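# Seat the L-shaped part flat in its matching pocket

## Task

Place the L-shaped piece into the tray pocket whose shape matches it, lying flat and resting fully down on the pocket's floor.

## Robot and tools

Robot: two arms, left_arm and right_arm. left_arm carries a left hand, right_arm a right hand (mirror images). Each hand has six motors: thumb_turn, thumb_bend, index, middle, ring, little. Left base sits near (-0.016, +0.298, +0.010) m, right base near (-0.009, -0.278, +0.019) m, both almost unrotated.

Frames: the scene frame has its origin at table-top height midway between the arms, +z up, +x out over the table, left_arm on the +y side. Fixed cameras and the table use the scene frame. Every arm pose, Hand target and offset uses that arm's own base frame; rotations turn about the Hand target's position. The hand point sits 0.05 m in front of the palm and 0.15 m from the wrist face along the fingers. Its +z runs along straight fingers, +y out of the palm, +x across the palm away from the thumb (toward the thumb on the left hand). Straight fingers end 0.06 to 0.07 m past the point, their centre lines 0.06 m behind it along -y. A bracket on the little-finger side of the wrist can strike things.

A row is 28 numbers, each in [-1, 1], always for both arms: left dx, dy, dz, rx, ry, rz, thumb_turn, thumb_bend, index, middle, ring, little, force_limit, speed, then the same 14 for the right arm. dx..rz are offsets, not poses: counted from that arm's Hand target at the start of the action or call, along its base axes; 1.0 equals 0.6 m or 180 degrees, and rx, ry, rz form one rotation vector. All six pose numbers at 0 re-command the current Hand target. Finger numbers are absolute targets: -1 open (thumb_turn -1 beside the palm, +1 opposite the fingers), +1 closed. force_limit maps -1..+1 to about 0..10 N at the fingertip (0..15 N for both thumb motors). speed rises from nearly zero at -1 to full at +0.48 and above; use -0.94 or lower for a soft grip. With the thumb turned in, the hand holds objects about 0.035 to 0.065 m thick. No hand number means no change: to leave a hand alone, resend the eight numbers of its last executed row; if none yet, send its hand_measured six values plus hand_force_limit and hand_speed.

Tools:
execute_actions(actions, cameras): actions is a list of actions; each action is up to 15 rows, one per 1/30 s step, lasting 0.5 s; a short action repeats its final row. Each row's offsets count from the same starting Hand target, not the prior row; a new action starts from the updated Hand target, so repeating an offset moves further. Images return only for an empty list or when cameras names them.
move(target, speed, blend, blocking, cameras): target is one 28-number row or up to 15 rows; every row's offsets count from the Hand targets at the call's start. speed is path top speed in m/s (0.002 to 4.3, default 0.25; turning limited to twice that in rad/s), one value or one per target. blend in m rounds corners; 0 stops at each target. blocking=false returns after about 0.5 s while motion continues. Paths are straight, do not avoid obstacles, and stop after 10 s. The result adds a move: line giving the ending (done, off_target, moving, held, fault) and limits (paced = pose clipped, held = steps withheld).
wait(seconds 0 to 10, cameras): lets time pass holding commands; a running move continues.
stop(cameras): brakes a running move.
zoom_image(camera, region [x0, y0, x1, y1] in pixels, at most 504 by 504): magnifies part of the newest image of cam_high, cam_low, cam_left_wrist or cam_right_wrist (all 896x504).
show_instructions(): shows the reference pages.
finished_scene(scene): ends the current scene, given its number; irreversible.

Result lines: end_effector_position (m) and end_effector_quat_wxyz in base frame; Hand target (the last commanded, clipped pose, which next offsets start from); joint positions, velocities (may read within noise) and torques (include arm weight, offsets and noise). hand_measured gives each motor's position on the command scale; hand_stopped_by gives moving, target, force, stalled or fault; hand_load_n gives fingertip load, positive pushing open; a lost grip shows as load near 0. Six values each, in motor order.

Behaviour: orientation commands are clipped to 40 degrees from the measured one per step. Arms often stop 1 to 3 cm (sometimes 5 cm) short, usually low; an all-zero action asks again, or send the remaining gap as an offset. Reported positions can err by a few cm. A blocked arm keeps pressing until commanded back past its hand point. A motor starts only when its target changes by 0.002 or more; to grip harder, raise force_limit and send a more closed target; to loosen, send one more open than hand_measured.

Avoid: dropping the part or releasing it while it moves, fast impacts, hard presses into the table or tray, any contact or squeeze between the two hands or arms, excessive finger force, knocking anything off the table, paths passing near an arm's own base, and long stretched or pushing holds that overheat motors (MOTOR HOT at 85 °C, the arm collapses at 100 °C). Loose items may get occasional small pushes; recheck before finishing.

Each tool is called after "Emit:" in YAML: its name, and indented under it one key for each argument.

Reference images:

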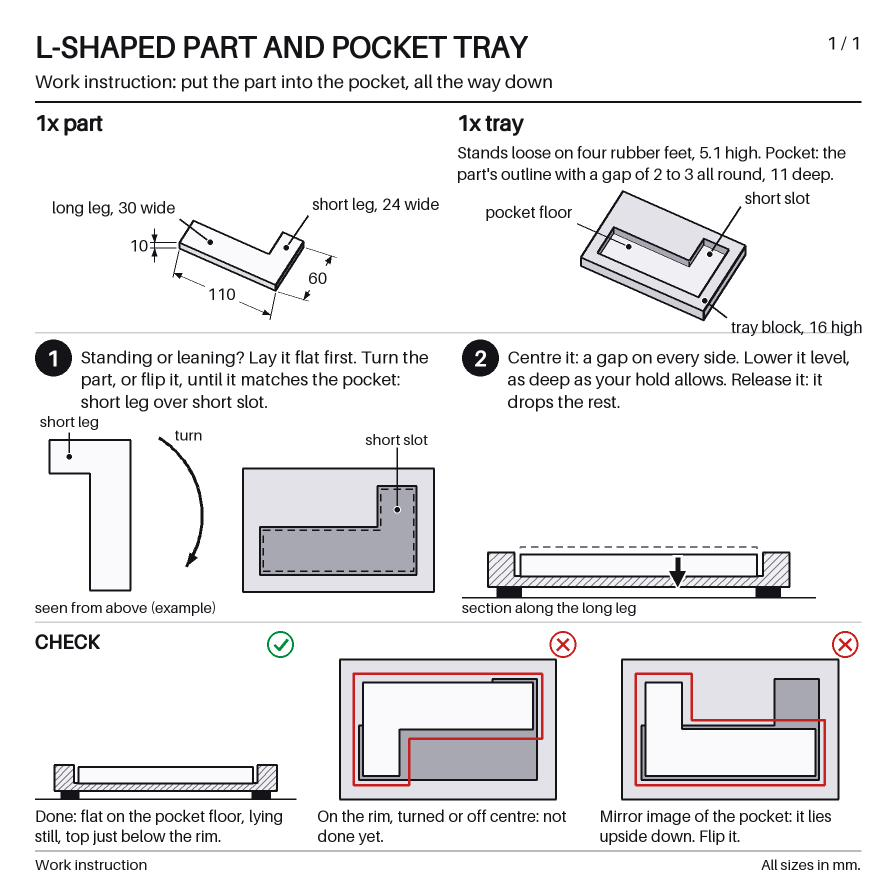

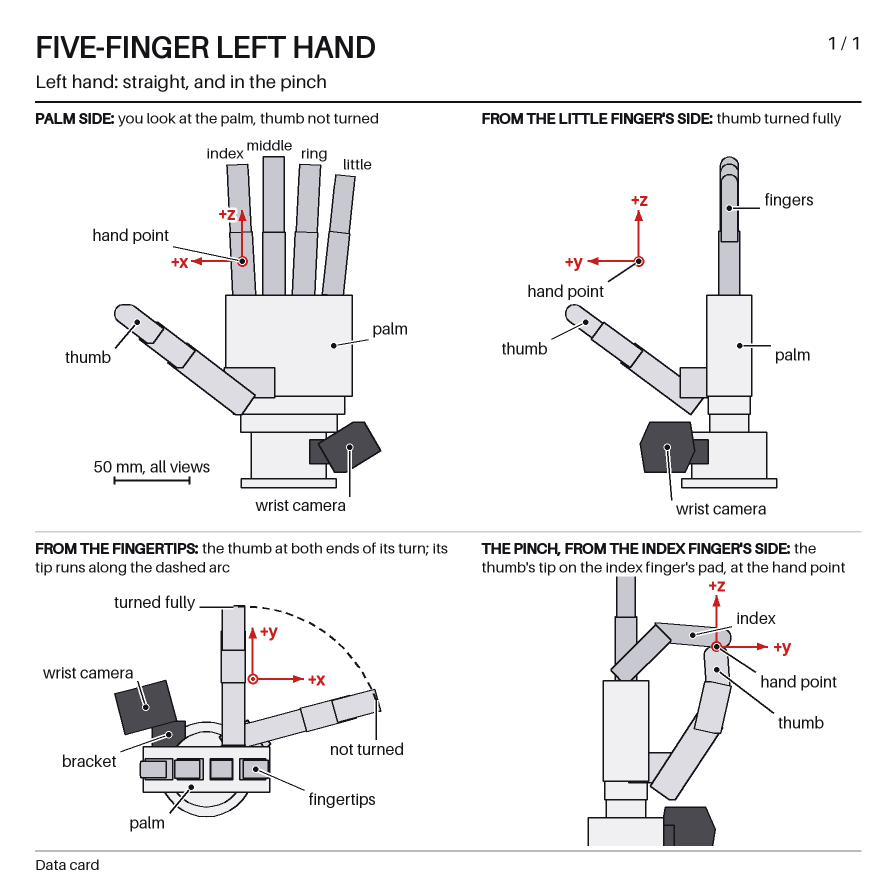

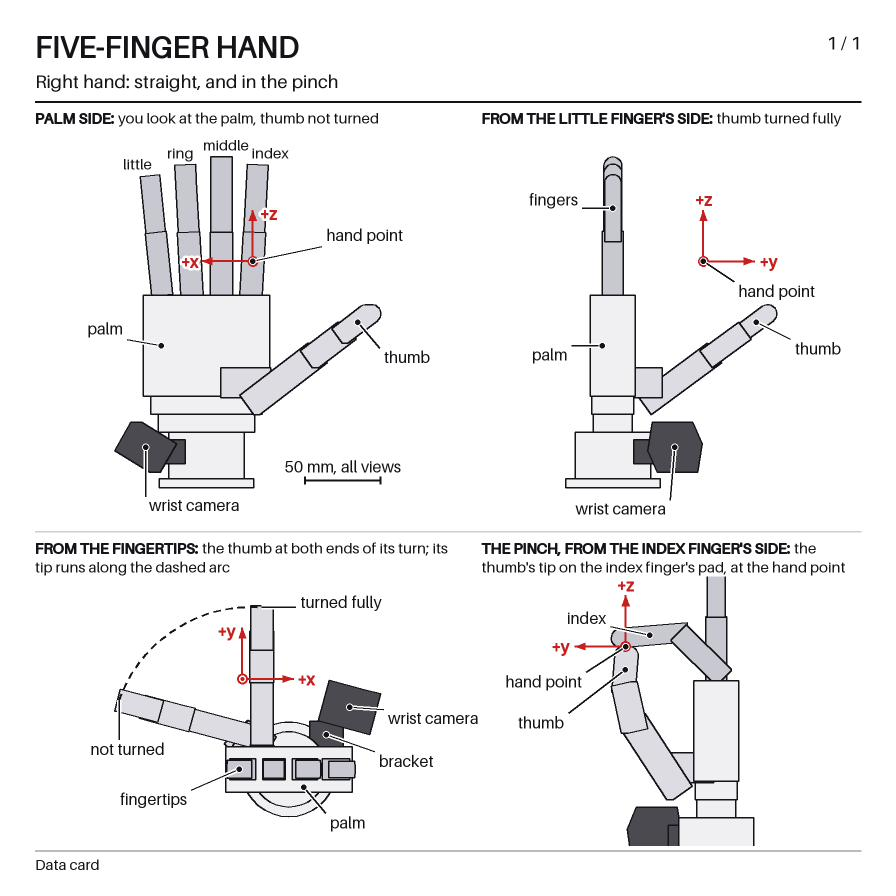

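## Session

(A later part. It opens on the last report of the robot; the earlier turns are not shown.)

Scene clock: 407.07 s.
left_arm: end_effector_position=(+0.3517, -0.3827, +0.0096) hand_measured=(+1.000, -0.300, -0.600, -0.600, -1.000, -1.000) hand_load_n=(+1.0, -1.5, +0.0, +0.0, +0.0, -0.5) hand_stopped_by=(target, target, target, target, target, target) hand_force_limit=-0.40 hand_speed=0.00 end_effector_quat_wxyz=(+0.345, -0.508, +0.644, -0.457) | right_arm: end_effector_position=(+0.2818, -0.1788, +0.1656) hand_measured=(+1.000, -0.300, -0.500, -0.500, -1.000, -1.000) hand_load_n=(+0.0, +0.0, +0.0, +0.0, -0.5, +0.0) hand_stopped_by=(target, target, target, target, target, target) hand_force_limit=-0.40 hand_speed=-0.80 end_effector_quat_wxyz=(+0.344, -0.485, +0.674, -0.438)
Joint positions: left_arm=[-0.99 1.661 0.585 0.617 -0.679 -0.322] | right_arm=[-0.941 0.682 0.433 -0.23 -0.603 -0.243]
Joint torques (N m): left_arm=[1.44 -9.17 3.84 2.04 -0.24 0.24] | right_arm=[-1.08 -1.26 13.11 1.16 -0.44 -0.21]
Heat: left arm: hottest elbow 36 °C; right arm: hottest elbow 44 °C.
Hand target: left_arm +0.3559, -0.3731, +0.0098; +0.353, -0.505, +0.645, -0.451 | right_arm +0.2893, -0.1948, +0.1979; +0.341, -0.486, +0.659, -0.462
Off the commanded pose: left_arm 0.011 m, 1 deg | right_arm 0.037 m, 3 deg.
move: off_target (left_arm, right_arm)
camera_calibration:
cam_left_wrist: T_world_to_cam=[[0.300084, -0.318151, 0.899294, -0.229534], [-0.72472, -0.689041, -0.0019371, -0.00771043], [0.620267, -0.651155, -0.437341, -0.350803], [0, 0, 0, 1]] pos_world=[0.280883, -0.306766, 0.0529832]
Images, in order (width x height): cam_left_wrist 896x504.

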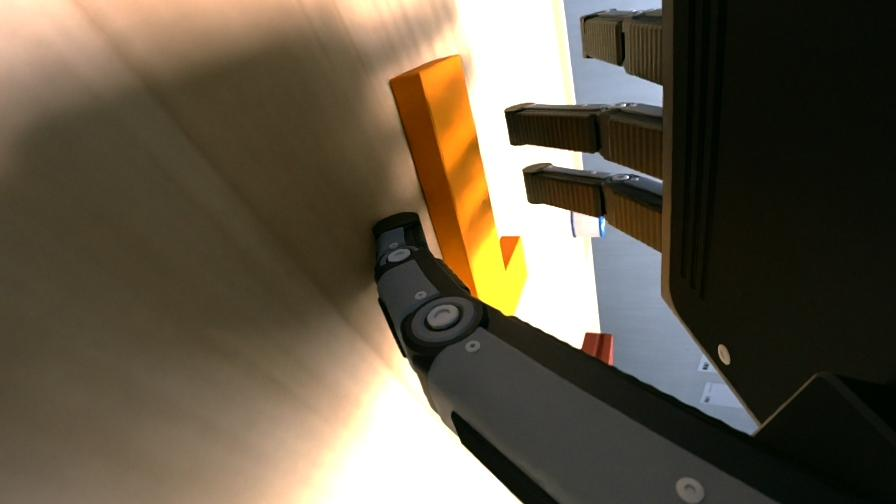

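Emit:
move:
  target: [0,0,0,0,0,0,1,-0.3,0.1,0.1,-1,-1,-0.4,-0.9,0,0,0,0,0,0,1,-0.3,-0.5,-0.5,-1,-1,-0.4,-0.8]
  speed: 0.08
  cameras: ["cam_left_wrist"]

Emit:
wait:
  seconds: 3
  cameras: ["cam_left_wrist"]

Scene clock: 412.23 s.
left_arm: end_effector_position=(+0.3553, -0.3803, +0.0120) hand_measured=(+1.000, -0.302, -0.090, -0.100, -1.000, -1.000) hand_load_n=(-1.0, +3.5, +5.5, +3.0, +0.0, +0.0) hand_stopped_by=(target, target, force, force, target, target) hand_force_limit=-0.40 hand_speed=-0.90 end_effector_quat_wxyz=(+0.348, -0.508, +0.642, -0.458) | right_arm: end_effector_position=(+0.2818, -0.1788, +0.1656) hand_measured=(+1.000, -0.300, -0.500, -0.500, -1.000, -1.000) hand_load_n=(+0.0, +0.0, +0.0, +0.0, +0.0, -0.5) hand_stopped_by=(target, target, target, target, target, target) hand_force_limit=-0.40 hand_speed=-0.80 end_effector_quat_wxyz=(+0.344, -0.485, +0.674, -0.438)
Joint positions: left_arm=[-0.982 1.658 0.584 0.623 -0.68 -0.314] | right_arm=[-0.941 0.682 0.433 -0.23 -0.603 -0.243]
Joint torques (N m): left_arm=[0.79 -8.88 3.89 1.81 -0.2 0.16] | right_arm=[-1.08 -1.49 13.14 1.1 -0.43 -0.23]
Heat: left arm: hottest elbow 36 °C; right arm: hottest elbow 44 °C.
Hand target: left_arm +0.3559, -0.3732, +0.0099; +0.353, -0.505, +0.645, -0.451 | right_arm +0.2893, -0.1948, +0.1979; +0.341, -0.486, +0.659, -0.462
Off the commanded pose: left_arm 0.008 m, 1 deg | right_arm 0.037 m, 3 deg.
move: off_target (right_arm)
camera_calibration:
cam_left_wrist: T_world_to_cam=[[0.29565, -0.316928, 0.901192, -0.229948], [-0.720821, -0.693083, -0.0072647, -0.00627476], [0.626903, -0.647451, -0.433359, -0.351445], [0, 0, 0, 1]] pos_world=[0.283783, -0.304769, 0.0548797]
Images, in order (width x height): cam_left_wrist 896x504.

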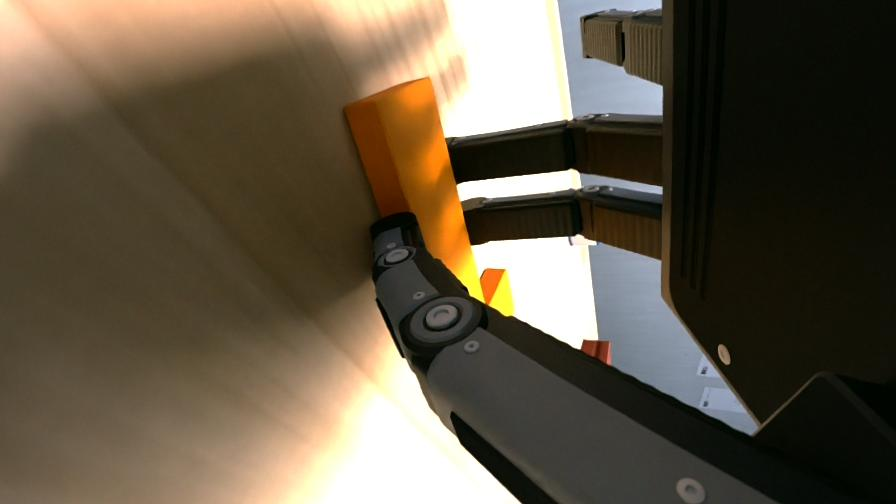

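Scene clock: 415.23 s.
left_arm: end_effector_position=(+0.3553, -0.3803, +0.0120) hand_measured=(+1.000, -0.302, -0.090, -0.100, -1.000, -1.000) hand_load_n=(-1.0, +3.5, +5.5, +2.5, +0.0, +0.0) hand_stopped_by=(target, target, force, force, target, target) hand_force_limit=-0.40 hand_speed=-0.90 end_effector_quat_wxyz=(+0.348, -0.508, +0.642, -0.458) | right_arm: end_effector_position=(+0.2818, -0.1788, +0.1656) hand_measured=(+1.000, -0.300, -0.500, -0.500, -1.000, -1.000) hand_load_n=(+0.0, +0.5, +0.0, +0.0, +0.0, +0.0) hand_stopped_by=(target, target, target, target, target, target) hand_force_limit=-0.40 hand_speed=-0.80 end_effector_quat_wxyz=(+0.344, -0.485, +0.674, -0.438)
Joint positions: left_arm=[-0.982 1.658 0.584 0.623 -0.68 -0.314] | right_arm=[-0.941 0.682 0.433 -0.23 -0.603 -0.243]
Joint torques (N m): left_arm=[0.79 -8.82 3.88 1.81 -0.2 0.15] | right_arm=[-0.85 -1.44 13.16 1.14 -0.44 -0.23]
Heat: left arm: hottest elbow 36 °C; right arm: hottest elbow 44 °C.
Hand target: left_arm +0.3559, -0.3732, +0.0099; +0.353, -0.505, +0.645, -0.451 | right_arm +0.2893, -0.1948, +0.1979; +0.341, -0.486, +0.659, -0.462
Off the commanded pose: left_arm 0.008 m, 1 deg | right_arm 0.037 m, 3 deg.
wait: 3.00 s; at rest by 0.17 s
camera_calibration:
cam_left_wrist: T_world_to_cam=[[0.29565, -0.316928, 0.901192, -0.229948], [-0.720821, -0.693083, -0.0072647, -0.00627476], [0.626903, -0.647451, -0.433359, -0.351445], [0, 0, 0, 1]] pos_world=[0.283783, -0.304769, 0.0548797]
Images, in order (width x height): cam_left_wrist 896x504.

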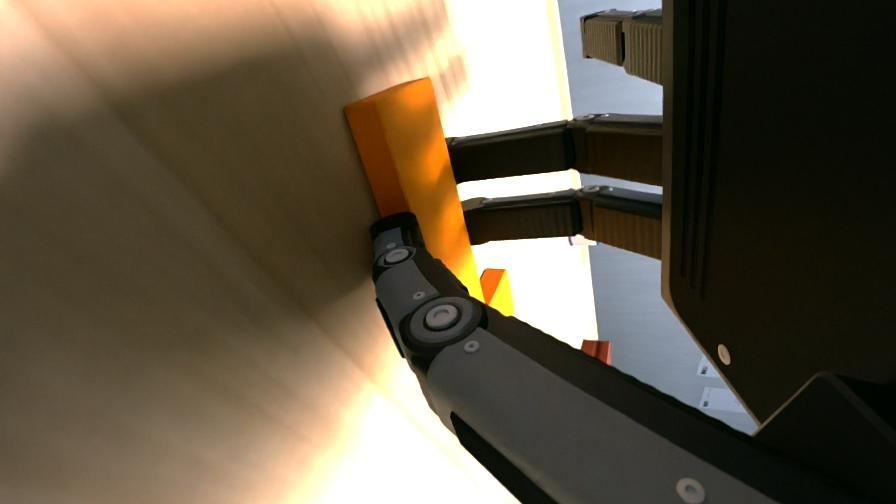

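Emit:
move:
  target: [0,0,0.2,0,0,0,1,-0.3,0.1,0.1,-1,-1,-0.4,-0.9,0,0,0,0,0,0,1,-0.3,-0.5,-0.5,-1,-1,-0.4,-0.8]
  speed: 0.12
  cameras: ["all"]

Scene clock: 419.73 s.
left_arm: end_effector_position=(+0.3447, -0.3639, +0.1085) hand_measured=(+1.000, -0.302, -0.090, -0.100, -1.000, -1.000) hand_load_n=(-1.0, +4.5, +5.0, +2.5, +0.0, +0.0) hand_stopped_by=(target, target, force, force, target, target) hand_force_limit=-0.40 hand_speed=-0.90 end_effector_quat_wxyz=(+0.352, -0.504, +0.657, -0.437) | right_arm: end_effector_position=(+0.2818, -0.1788, +0.1656) hand_measured=(+1.000, -0.300, -0.500, -0.500, -1.000, -1.000) hand_load_n=(+0.0, +0.5, +0.0, +0.0, -0.5, -0.5) hand_stopped_by=(target, target, target, target, target, target) hand_force_limit=-0.40 hand_speed=-0.80 end_effector_quat_wxyz=(+0.344, -0.485, +0.674, -0.438)
Joint positions: left_arm=[-0.982 1.33 0.643 0.19 -0.68 -0.306] | right_arm=[-0.941 0.682 0.433 -0.23 -0.603 -0.243]
Joint torques (N m): left_arm=[0.73 -7.12 9.54 1.57 -0.23 0.07] | right_arm=[-1.08 -1.55 13.19 1.1 -0.45 -0.22]
Heat: left arm: hottest elbow 36 °C; right arm: hottest elbow 44 °C.
Hand target: left_arm +0.3559, -0.3732, +0.1299; +0.354, -0.505, +0.645, -0.451 | right_arm +0.2893, -0.1948, +0.1979; +0.341, -0.486, +0.659, -0.462
Off the commanded pose: left_arm 0.026 m, 2 deg | right_arm 0.037 m, 3 deg.
move: off_target (left_arm, right_arm)
camera_calibration:
cam_left_wrist: T_world_to_cam=[[0.315571, -0.358527, 0.878563, -0.328143], [-0.723265, -0.690223, -0.0218792, 0.00166967], [0.614249, -0.62853, -0.477125, -0.276306], [0, 0, 0, 1]] pos_world=[0.274481, -0.290162, 0.156498]
cam_right_wrist: T_world_to_cam=[[-0.387526, -0.079226, -0.918448, 0.251583], [-0.284255, 0.958023, 0.0372974, 0.24485], [0.87694, 0.275527, -0.393779, -0.0221928], [0, 0, 0, 1]] pos_world=[0.186556, -0.208525, 0.213195]

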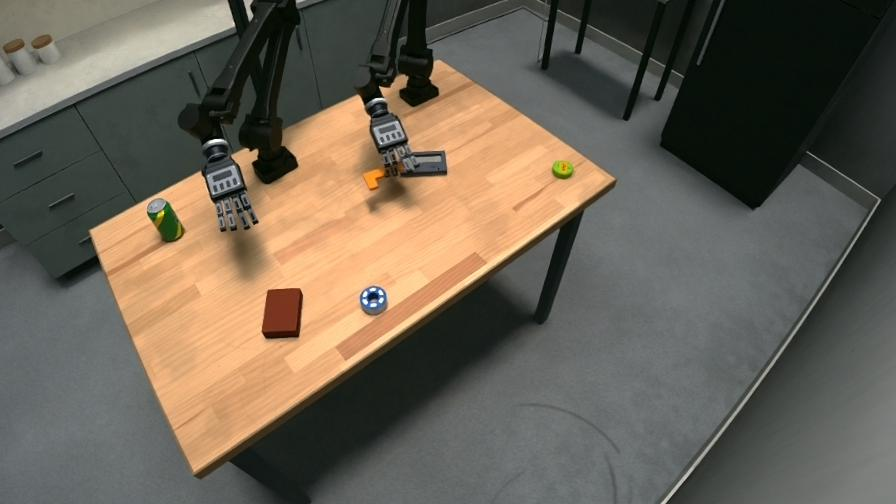

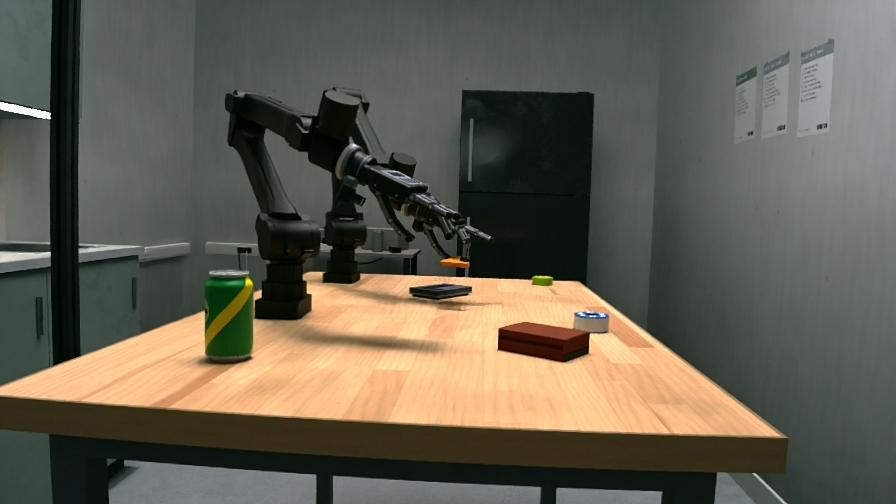

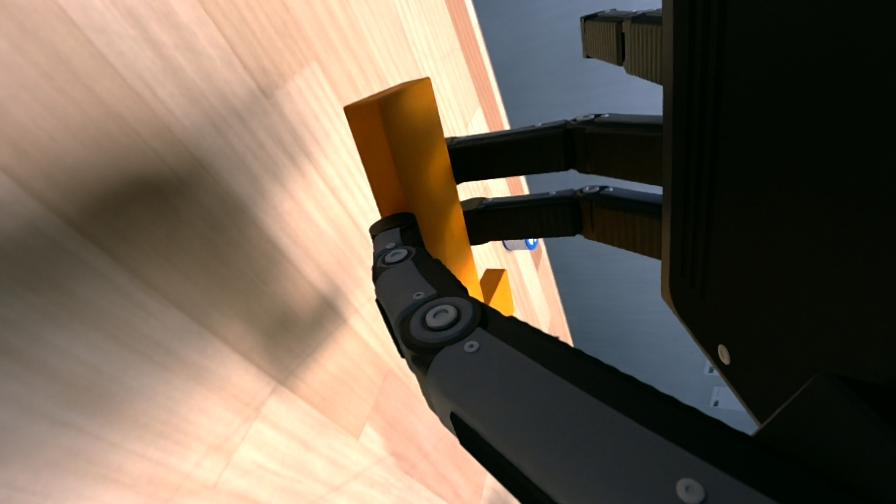

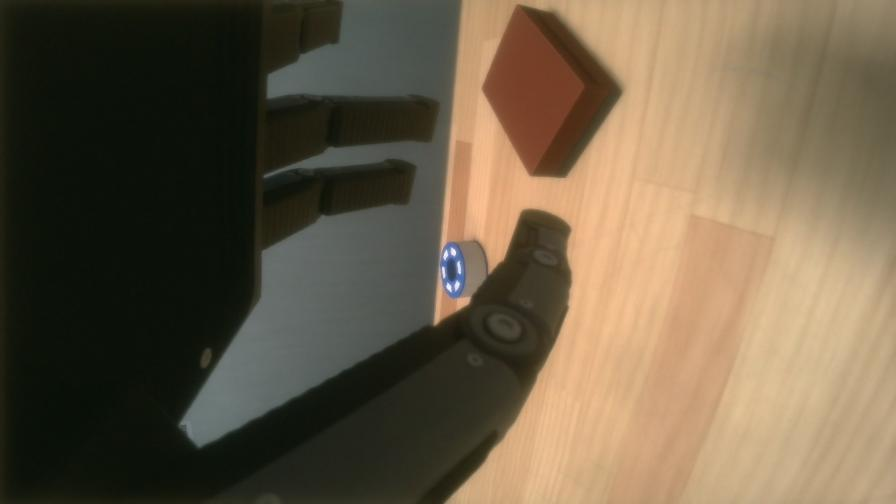

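Emit:
move:
  target: [-0.15,0.326,0.02,0,0,-0.109,1,-0.3,0.1,0.1,-1,-1,-0.4,-0.9,0,0,0,0,0,0,1,-0.3,-0.5,-0.5,-1,-1,-0.4,-0.8]
  speed: 0.15
  cameras: ["cam_high","cam_left_wrist"]

Scene clock: 464.30 s.
left_arm: end_effector_position=(+0.2647, -0.1782, +0.1382) hand_measured=(+1.000, -0.302, -0.090, -0.100, -1.000, -1.000) hand_load_n=(-1.5, +5.0, +4.5, +2.5, +0.0, +0.0) hand_stopped_by=(target, target, force, force, target, target) hand_force_limit=-0.40 hand_speed=-0.90 end_effector_quat_wxyz=(+0.268, -0.392, +0.721, -0.504) | right_arm: end_effector_position=(+0.2818, -0.1788, +0.1656) hand_measured=(+1.000, -0.300, -0.500, -0.500, -1.000, -1.000) hand_load_n=(+0.0, +0.0, +0.0, +0.0, +0.0, +0.0) hand_stopped_by=(target, target, target, target, target, target) hand_force_limit=-0.40 hand_speed=-0.80 end_effector_quat_wxyz=(+0.344, -0.485, +0.674, -0.438)
Joint positions: left_arm=[-0.401 0.479 0.275 -0.157 0.172 0.055] | right_arm=[-0.941 0.682 0.433 -0.23 -0.603 -0.243]
Joint torques (N m): left_arm=[0.38 1.96 8.84 1.87 0.19 0.09] | right_arm=[-0.79 -1.49 13.12 1.13 -0.45 -0.23]
Heat: left arm: hottest elbow 37 °C; right arm: hottest elbow 45 °C.
Hand target: left_arm +0.2659, -0.1775, +0.1419; +0.271, -0.388, +0.722, -0.505 | right_arm +0.2893, -0.1948, +0.1979; +0.341, -0.486, +0.659, -0.462
Off the commanded pose: left_arm 0.004 m, 1 deg | right_arm 0.037 m, 3 deg.
move: off_target (right_arm)
camera_calibration:
cam_left_wrist: T_world_to_cam=[[0.176762, -0.408277, 0.895581, -0.236859], [-0.909567, -0.415441, -0.00986902, 0.169231], [0.37609, -0.812846, -0.444789, -0.0706223], [0, 0, 0, 1]] pos_world=[0.222355, -0.0838037, 0.182385]
Images, in order (width x height): cam_high 896x504, cam_left_wrist 896x504.

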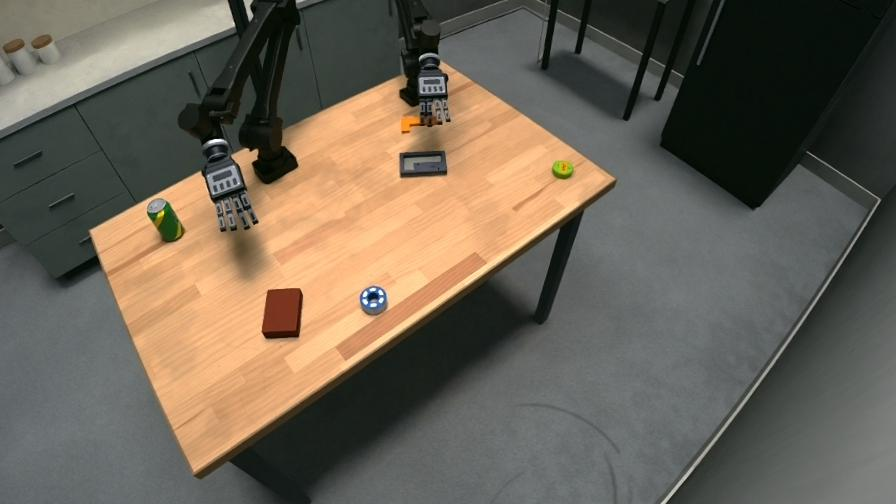

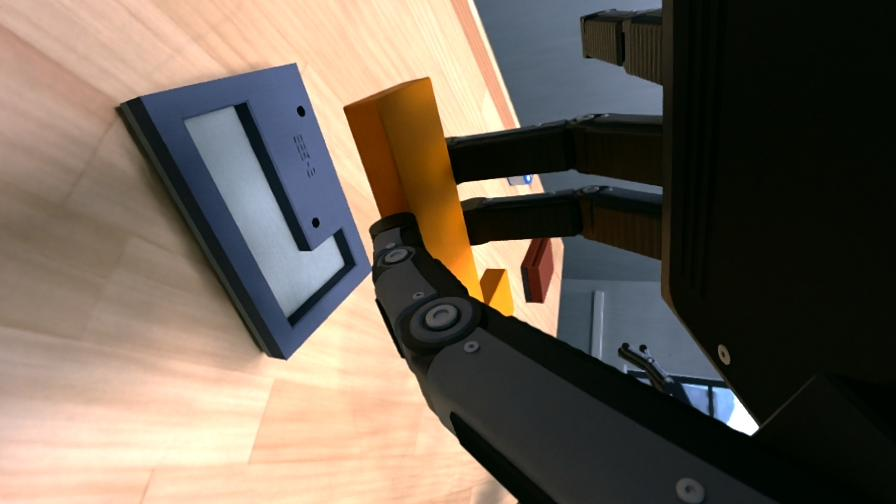

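Emit:
zoom_image:
  camera: "cam_left_wrist"
  region: [110, 50, 400, 370]

Emit:
zoom_image:
  camera: "cam_left_wrist"
  region: [330, 60, 530, 320]

Scaled by 1.575 from the camera's 896x504 image, which has a finer 1280x720 frame.

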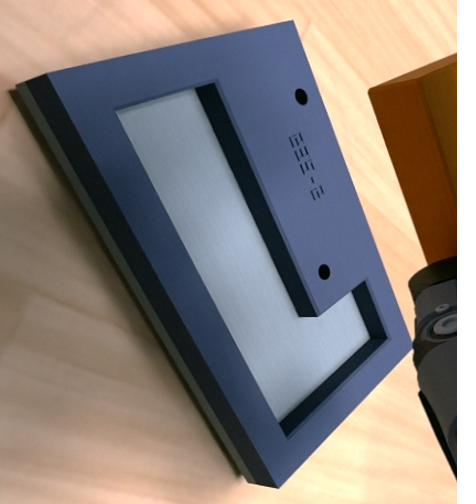

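Scaled by 1.938 from the camera's 896x504 image, which has a finer 1280x720 frame.

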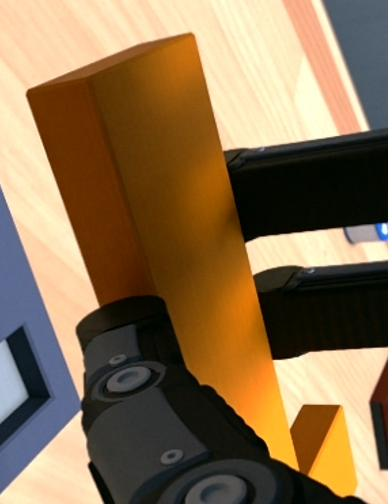

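Emit:
move:
  target: [0.0418,-0.0167,-0.115,0,0,-0.002,1,-0.3,0.1,0.1,-1,-1,-0.4,-0.9,0,0,0,0,0,0,1,-0.3,-0.5,-0.5,-1,-1,-0.4,-0.8]
  speed: 0.1
  cameras: ["cam_left_wrist"]

Emit:
zoom_image:
  camera: "cam_left_wrist"
  region: [200, 20, 540, 340]

Scene clock: 508.17 s.
left_arm: end_effector_position=(+0.2851, -0.1885, +0.0673) hand_measured=(+1.000, -0.302, -0.090, -0.100, -1.000, -1.000) hand_load_n=(-1.0, +4.5, +4.5, +2.0, +0.0, +0.0) hand_stopped_by=(target, target, force, force, target, target) hand_force_limit=-0.40 hand_speed=-0.90 end_effector_quat_wxyz=(+0.261, -0.390, +0.727, -0.501) | right_arm: end_effector_position=(+0.2818, -0.1788, +0.1656) hand_measured=(+1.000, -0.300, -0.500, -0.500, -1.000, -1.000) hand_load_n=(+0.0, +0.0, +0.0, -0.5, +0.0, +0.0) hand_stopped_by=(target, target, target, target, target, target) hand_force_limit=-0.40 hand_speed=-0.80 end_effector_quat_wxyz=(+0.344, -0.485, +0.674, -0.438)
Joint positions: left_arm=[-0.399 0.827 0.167 0.283 0.185 0.062] | right_arm=[-0.941 0.682 0.433 -0.23 -0.603 -0.243]
Joint torques (N m): left_arm=[0.97 0.44 7.32 2.97 0.2 0.08] | right_arm=[-0.91 -1.38 13.14 1.2 -0.44 -0.23]
Heat: left arm: hottest elbow 40 °C; right arm: hottest elbow 46 °C.
Hand target: left_arm +0.2910, -0.1876, +0.0729; +0.270, -0.386, +0.723, -0.506 | right_arm +0.2893, -0.1948, +0.1979; +0.341, -0.486, +0.659, -0.462
Off the commanded pose: left_arm 0.008 m, 1 deg | right_arm 0.037 m, 3 deg.
move: off_target (right_arm)
camera_calibration:
cam_left_wrist: T_world_to_cam=[[0.183869, -0.41708, 0.890077, -0.184482], [-0.914929, -0.403614, -0.00012629, 0.185909], [0.3593, -0.814334, -0.455811, -0.112839], [0, 0, 0, 1]] pos_world=[0.244557, -0.0937972, 0.112793]
Images, in order (width x height): cam_left_wrist 896x504.

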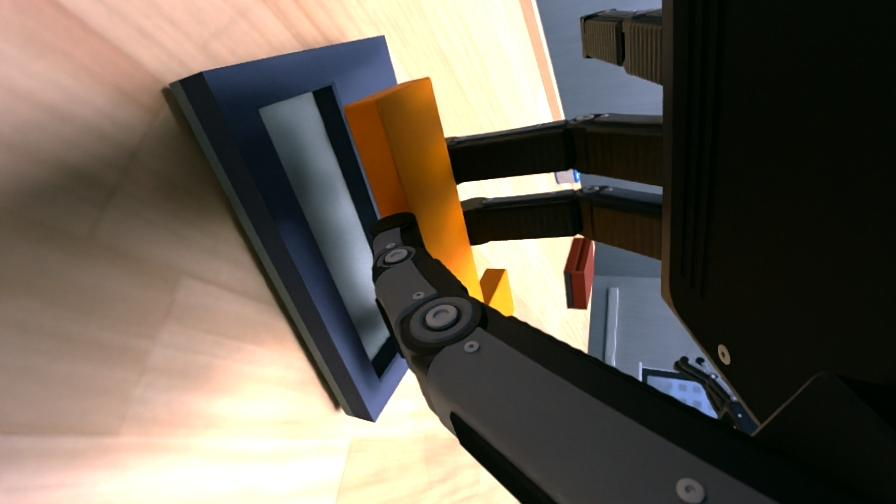

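Scaled by 1.482 from the camera's 896x504 image, which has a finer 1280x720 frame.

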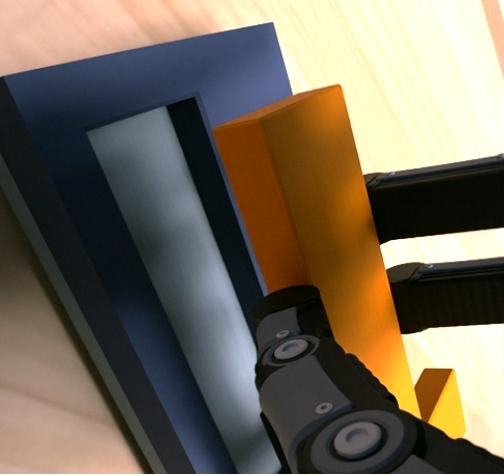

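Emit:
zoom_image:
  camera: "cam_left_wrist"
  region: [320, 300, 440, 430]

Scaled by 3.877 from the camera's 896x504 image, which has a finer 1280x720 frame.

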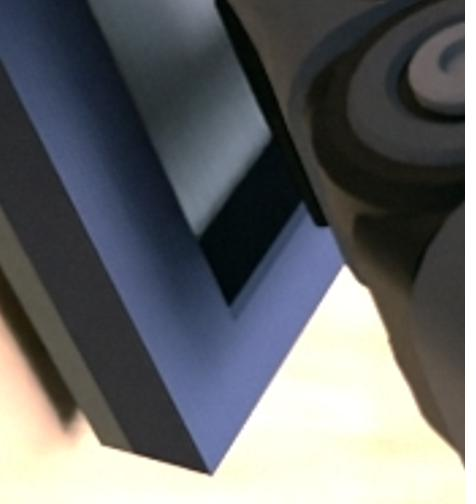

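Emit:
move:
  target: [0.0083,-0.001,-0.045,0,0,0,1,-0.3,0.1,0.1,-1,-1,-0.4,-0.9,0,0,0,0,0,0,1,-0.3,-0.5,-0.5,-1,-1,-0.4,-0.8]
  speed: 0.06
  cameras: ["cam_left_wrist"]

Emit:
zoom_image:
  camera: "cam_left_wrist"
  region: [240, 20, 560, 340]

Scene clock: 525.83 s.
left_arm: end_effector_position=(+0.2908, -0.1898, +0.0424) hand_measured=(+1.000, -0.302, -0.090, -0.100, -1.000, -1.000) hand_load_n=(-1.5, +4.5, +4.5, +2.0, +0.0, +0.0) hand_stopped_by=(target, target, force, force, target, target) hand_force_limit=-0.40 hand_speed=-0.90 end_effector_quat_wxyz=(+0.262, -0.389, +0.726, -0.502) | right_arm: end_effector_position=(+0.2818, -0.1788, +0.1656) hand_measured=(+1.000, -0.300, -0.500, -0.500, -1.000, -1.000) hand_load_n=(+0.0, +0.0, +0.0, +0.0, +0.0, +0.0) hand_stopped_by=(target, target, target, target, target, target) hand_force_limit=-0.40 hand_speed=-0.80 end_effector_quat_wxyz=(+0.344, -0.485, +0.674, -0.438)
Joint positions: left_arm=[-0.393 1.002 0.135 0.494 0.192 0.064] | right_arm=[-0.941 0.682 0.433 -0.23 -0.603 -0.243]
Joint torques (N m): left_arm=[0.97 -0.32 6.16 2.92 0.2 0.09] | right_arm=[-1.08 -1.44 13.12 1.06 -0.44 -0.23]
Heat: left arm: hottest elbow 39 °C; right arm: hottest elbow 46 °C.
Hand target: left_arm +0.2959, -0.1883, +0.0460; +0.270, -0.386, +0.723, -0.506 | right_arm +0.2893, -0.1948, +0.1979; +0.341, -0.486, +0.659, -0.462
Off the commanded pose: left_arm 0.006 m, 1 deg | right_arm 0.037 m, 3 deg.
move: off_target (right_arm)
camera_calibration:
cam_left_wrist: T_world_to_cam=[[0.180099, -0.415131, 0.891757, -0.162658], [-0.915161, -0.403079, -0.00281602, 0.190941], [0.360618, -0.815594, -0.452505, -0.128173], [0, 0, 0, 1]] pos_world=[0.250258, -0.0950972, 0.0875907]
Images, in order (width x height): cam_left_wrist 896x504.

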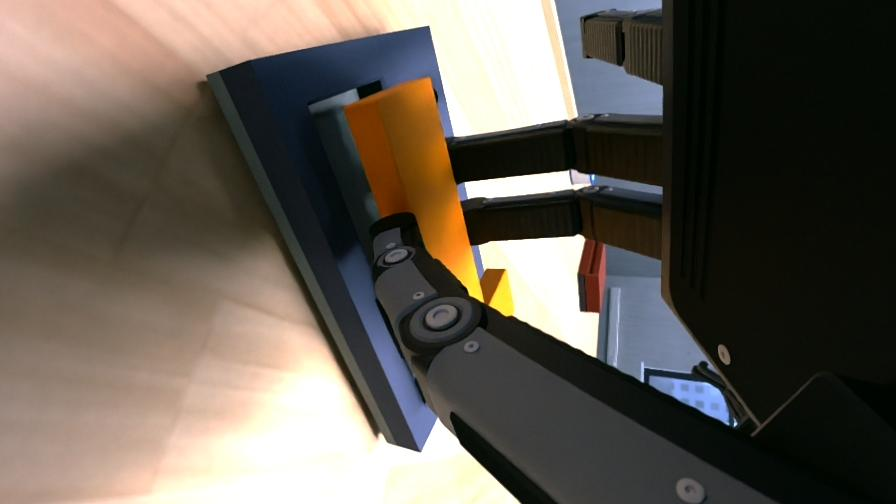

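Scaled by 1.575 from the camera's 896x504 image, which has a finer 1280x720 frame.

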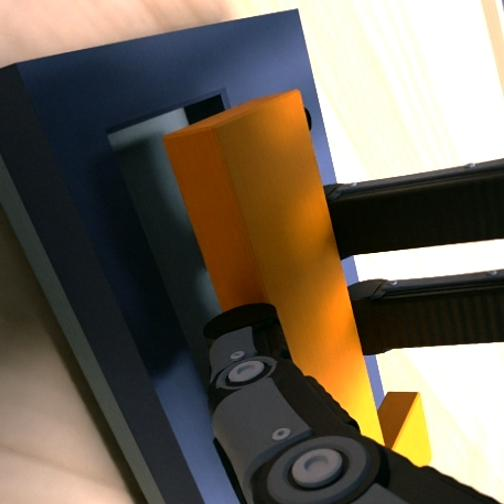

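Emit:
move:
  target: [0.001,0.0012,-0.02,0,0,0,1,-0.3,0.1,0.1,-1,-1,-0.4,-0.9,0,0,0,0,0,0,1,-0.3,-0.5,-0.5,-1,-1,-0.4,-0.8]
  speed: 0.05
  cameras: ["cam_left_wrist"]

Emit:
zoom_image:
  camera: "cam_left_wrist"
  region: [240, 20, 560, 340]

Scene clock: 535.40 s.
left_arm: end_effector_position=(+0.2923, -0.1895, +0.0323) hand_measured=(+1.000, -0.302, -0.090, -0.100, -1.000, -1.000) hand_load_n=(-1.5, +5.0, +4.5, +2.5, +0.0, +0.0) hand_stopped_by=(target, target, force, force, target, target) hand_force_limit=-0.40 hand_speed=-0.90 end_effector_quat_wxyz=(+0.263, -0.388, +0.725, -0.504) | right_arm: end_effector_position=(+0.2818, -0.1788, +0.1656) hand_measured=(+1.000, -0.300, -0.500, -0.500, -1.000, -1.000) hand_load_n=(+0.0, +0.0, +0.0, +0.0, +0.0, +0.0) hand_stopped_by=(target, target, target, target, target, target) hand_force_limit=-0.40 hand_speed=-0.80 end_effector_quat_wxyz=(+0.344, -0.485, +0.674, -0.438)
Joint positions: left_arm=[-0.389 1.081 0.121 0.591 0.196 0.065] | right_arm=[-0.941 0.682 0.433 -0.23 -0.603 -0.243]
Joint torques (N m): left_arm=[0.97 -0.44 5.53 2.92 0.19 0.09] | right_arm=[-0.91 -1.67 13.15 1.1 -0.44 -0.23]
Heat: left arm: hottest elbow 38 °C; right arm: hottest elbow 46 °C.
Hand target: left_arm +0.2964, -0.1875, +0.0339; +0.270, -0.386, +0.723, -0.506 | right_arm +0.2893, -0.1948, +0.1979; +0.341, -0.486, +0.659, -0.462
Off the commanded pose: left_arm 0.005 m, 1 deg | right_arm 0.037 m, 3 deg.
move: off_target (right_arm)
camera_calibration:
cam_left_wrist: T_world_to_cam=[[0.176136, -0.41334, 0.893379, -0.152171], [-0.915113, -0.40315, -0.00610464, 0.192446], [0.36269, -0.816468, -0.449262, -0.133849], [0, 0, 0, 1]] pos_world=[0.251458, -0.0945974, 0.0769881]
Images, in order (width x height): cam_left_wrist 896x504.

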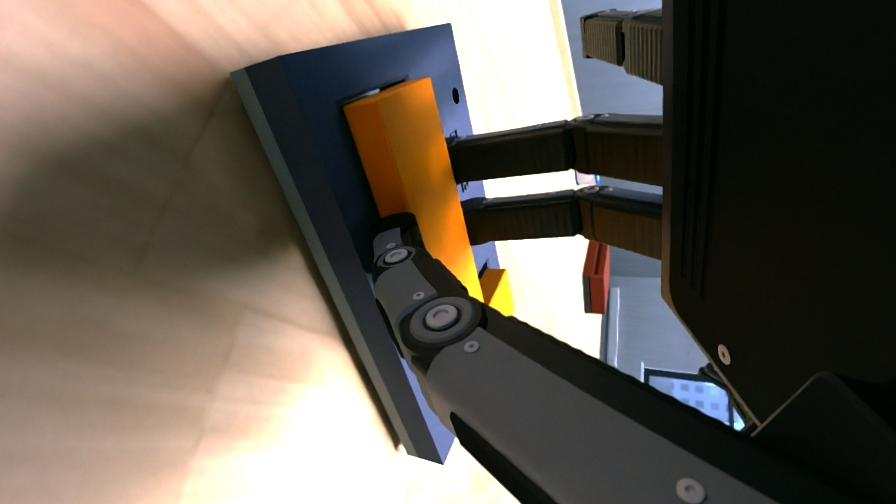

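Scaled by 1.575 from the camera's 896x504 image, which has a finer 1280x720 frame.

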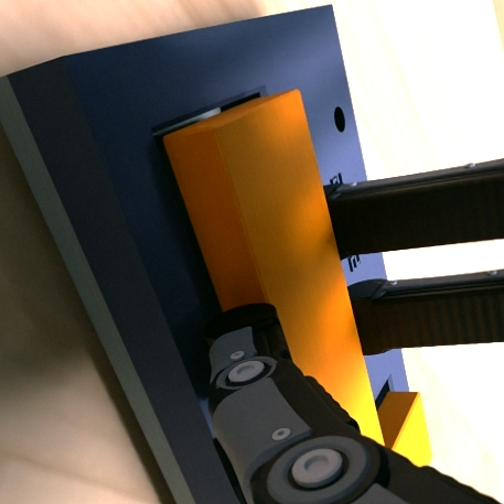

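Emit:
move:
  target: [0.001,0,-0.009,0,0,0,1,-0.3,0.1,0.1,-1,-1,-0.4,-0.9,0,0,0,0,0,0,1,-0.3,-0.5,-0.5,-1,-1,-0.4,-0.8]
  speed: 0.04
  cameras: ["cam_left_wrist"]

Emit:
zoom_image:
  camera: "cam_left_wrist"
  region: [240, 20, 560, 340]

Scene clock: 541.23 s.
left_arm: end_effector_position=(+0.2954, -0.1907, +0.0313) hand_measured=(+1.000, -0.302, -0.090, -0.100, -1.000, -1.000) hand_load_n=(-1.0, +5.0, +4.5, +2.0, +0.0, +0.0) hand_stopped_by=(target, target, force, force, target, target) hand_force_limit=-0.40 hand_speed=-0.90 end_effector_quat_wxyz=(+0.267, -0.385, +0.722, -0.509) | right_arm: end_effector_position=(+0.2818, -0.1788, +0.1656) hand_measured=(+1.000, -0.300, -0.500, -0.500, -1.000, -1.000) hand_load_n=(+0.0, +0.0, +0.0, +0.0, +0.0, +0.0) hand_stopped_by=(target, target, target, target, target, target) hand_force_limit=-0.40 hand_speed=-0.80 end_effector_quat_wxyz=(+0.344, -0.485, +0.674, -0.438)
Joint positions: left_arm=[-0.387 1.118 0.119 0.644 0.198 0.066] | right_arm=[-0.941 0.682 0.433 -0.23 -0.603 -0.243]
Joint torques (N m): left_arm=[0.97 -0.21 5.09 2.71 0.15 0.09] | right_arm=[-0.97 -1.55 13.14 1.1 -0.43 -0.21]
Heat: left arm: hottest elbow 38 °C; right arm: hottest elbow 46 °C.
Hand target: left_arm +0.2972, -0.1875, +0.0286; +0.270, -0.386, +0.723, -0.506 | right_arm +0.2893, -0.1948, +0.1979; +0.341, -0.486, +0.659, -0.462
Off the commanded pose: left_arm 0.005 m, 1 deg | right_arm 0.037 m, 3 deg.
move: off_target (right_arm)
camera_calibration:
cam_left_wrist: T_world_to_cam=[[0.16411, -0.408379, 0.897939, -0.148078], [-0.915416, -0.402207, -0.015618, 0.195383], [0.367535, -0.819424, -0.439843, -0.138768], [0, 0, 0, 1]] pos_world=[0.25416, -0.0955976, 0.0749807]
Images, in order (width x height): cam_left_wrist 896x504.

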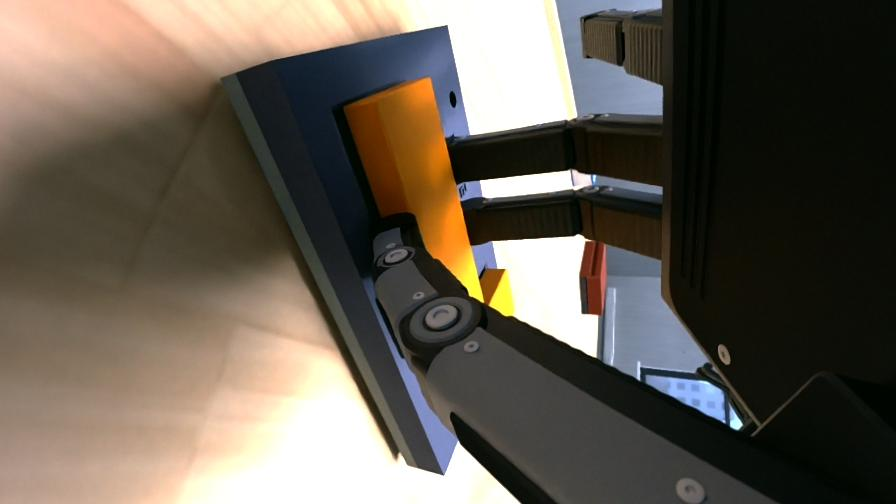

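Scaled by 1.575 from the camera's 896x504 image, which has a finer 1280x720 frame.

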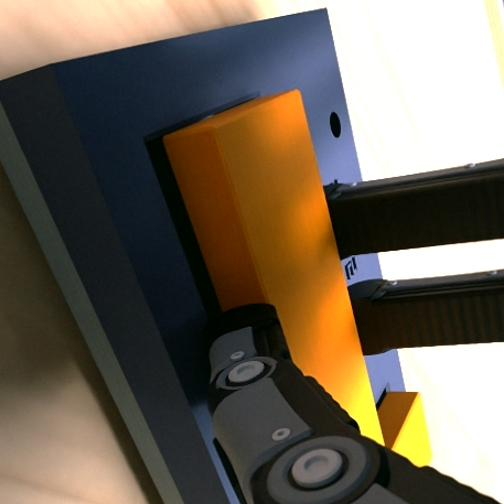

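Emit:
move:
  target: [-0.004,0.003,0.012,0,0,0,1,-0.3,0.1,0.1,-1,-1,-0.4,-0.9,0,0,0,0,0,0,1,-0.3,-0.5,-0.5,-1,-1,-0.4,-0.8]
  speed: 0.05
  cameras: ["cam_left_wrist"]

Emit:
zoom_image:
  camera: "cam_left_wrist"
  region: [240, 20, 560, 340]

Scene clock: 545.00 s.
left_arm: end_effector_position=(+0.2927, -0.1885, +0.0332) hand_measured=(+1.000, -0.302, -0.090, -0.100, -1.000, -1.000) hand_load_n=(-1.0, +4.5, +4.5, +2.5, +0.0, +0.0) hand_stopped_by=(target, target, force, force, target, target) hand_force_limit=-0.40 hand_speed=-0.90 end_effector_quat_wxyz=(+0.264, -0.387, +0.724, -0.506) | right_arm: end_effector_position=(+0.2818, -0.1788, +0.1656) hand_measured=(+1.000, -0.300, -0.500, -0.500, -1.000, -1.000) hand_load_n=(+0.0, +0.0, +0.0, +0.0, +0.0, +0.0) hand_stopped_by=(target, target, target, target, target, target) hand_force_limit=-0.40 hand_speed=-0.80 end_effector_quat_wxyz=(+0.344, -0.485, +0.674, -0.438)
Joint positions: left_arm=[-0.383 1.079 0.119 0.595 0.201 0.067] | right_arm=[-0.941 0.682 0.433 -0.23 -0.603 -0.243]
Joint torques (N m): left_arm=[0.97 -2.02 5.45 1.84 0.2 0.09] | right_arm=[-0.85 -1.49 13.14 1.13 -0.43 -0.21]
Heat: left arm: hottest elbow 38 °C; right arm: hottest elbow 46 °C.
Hand target: left_arm +0.2947, -0.1857, +0.0357; +0.270, -0.386, +0.723, -0.506 | right_arm +0.2893, -0.1948, +0.1979; +0.341, -0.486, +0.659, -0.462
Off the commanded pose: left_arm 0.004 m, 1 deg | right_arm 0.037 m, 3 deg.
move: off_target (right_arm)
camera_calibration:
cam_left_wrist: T_world_to_cam=[[0.17231, -0.411342, 0.895046, -0.151307], [-0.914992, -0.403366, -0.00922738, 0.193228], [0.364826, -0.81737, -0.445879, -0.133722], [0, 0, 0, 1]] pos_world=[0.251659, -0.0935978, 0.0775855]
Images, in order (width x height): cam_left_wrist 896x504.

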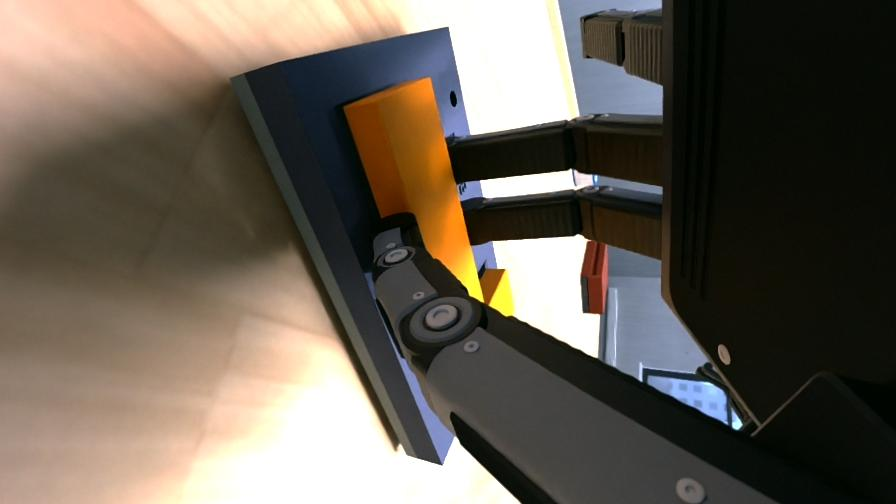

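Scaled by 1.575 from the camera's 896x504 image, which has a finer 1280x720 frame.

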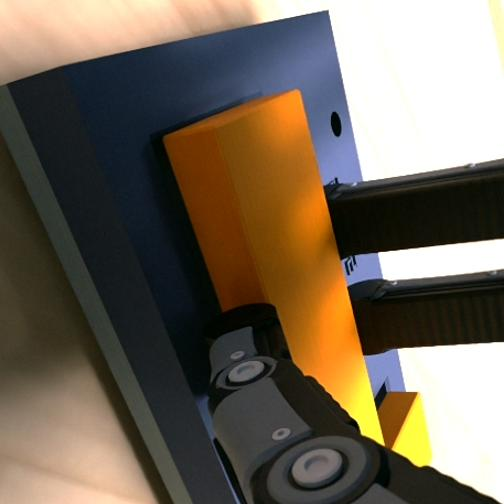

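Emit:
move:
  target: [-0.0012,-0.0035,-0.006,0,0,0,1,-0.3,0.1,0.1,-1,-1,-0.4,-0.9,0,0,0,0,0,0,1,-0.3,-0.5,-0.5,-1,-1,-0.4,-0.8]
  speed: 0.05
  cameras: ["cam_left_wrist"]

Emit:
zoom_image:
  camera: "cam_left_wrist"
  region: [300, 40, 560, 300]

Scene clock: 550.43 s.
left_arm: end_effector_position=(+0.2917, -0.1871, +0.0312) hand_measured=(+1.000, -0.302, -0.090, -0.100, -1.000, -1.000) hand_load_n=(-1.0, +4.5, +4.0, +2.0, +0.0, +0.0) hand_stopped_by=(target, target, force, force, target, target) hand_force_limit=-0.40 hand_speed=-0.90 end_effector_quat_wxyz=(+0.266, -0.389, +0.724, -0.504) | right_arm: end_effector_position=(+0.2818, -0.1788, +0.1656) hand_measured=(+1.000, -0.300, -0.500, -0.500, -1.000, -1.000) hand_load_n=(-0.5, +0.0, +0.0, +0.0, -0.5, +0.0) hand_stopped_by=(target, target, target, target, target, target) hand_force_limit=-0.40 hand_speed=-0.80 end_effector_quat_wxyz=(+0.344, -0.485, +0.674, -0.438)
Joint positions: left_arm=[-0.383 1.082 0.114 0.602 0.196 0.067] | right_arm=[-0.941 0.682 0.433 -0.23 -0.603 -0.243]
Joint torques (N m): left_arm=[-0.09 -0.21 5.49 2.92 -0.01 0.04] | right_arm=[-0.85 -1.61 13.16 1.11 -0.44 -0.21]
Heat: left arm: hottest elbow 38 °C; right arm: hottest elbow 46 °C.
Hand target: left_arm +0.2940, -0.1878, +0.0321; +0.270, -0.386, +0.723, -0.506 | right_arm +0.2893, -0.1948, +0.1979; +0.341, -0.486, +0.659, -0.462
Off the commanded pose: left_arm 0.003 m, 1 deg | right_arm 0.037 m, 3 deg.
move: off_target (right_arm)
camera_calibration:
cam_left_wrist: T_world_to_cam=[[0.17504, -0.413, 0.893752, -0.149742], [-0.913042, -0.407752, -0.00960236, 0.191506], [0.368394, -0.814353, -0.448459, -0.133533], [0, 0, 0, 1]] pos_world=[0.250257, -0.0924996, 0.0757867]
Images, in order (width x height): cam_left_wrist 896x504.

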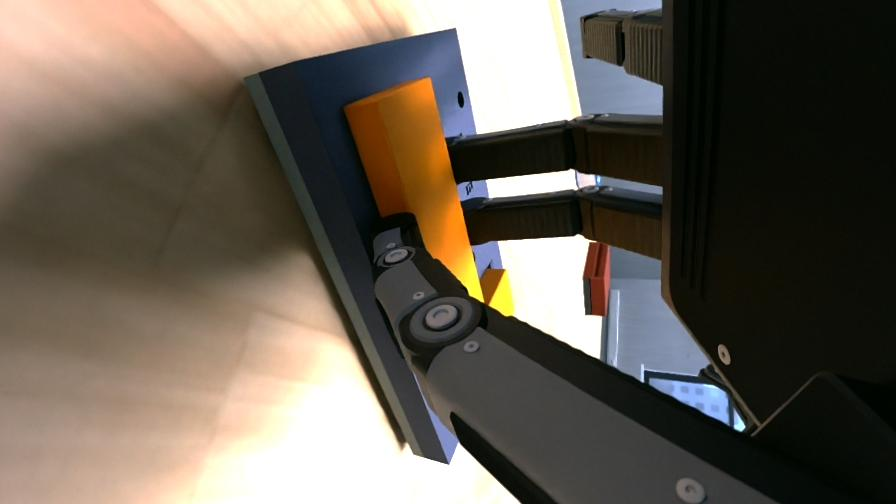

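Scaled by 1.938 from the camera's 896x504 image, which has a finer 1280x720 frame.

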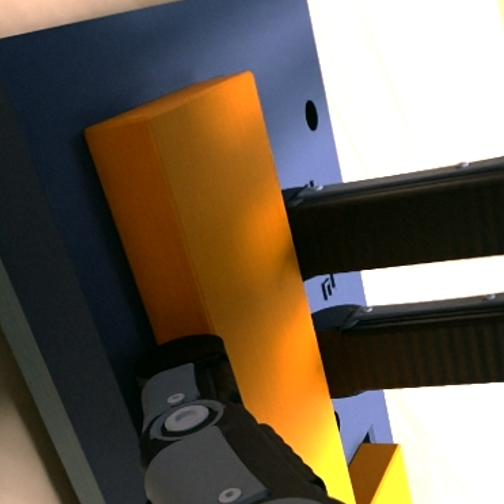

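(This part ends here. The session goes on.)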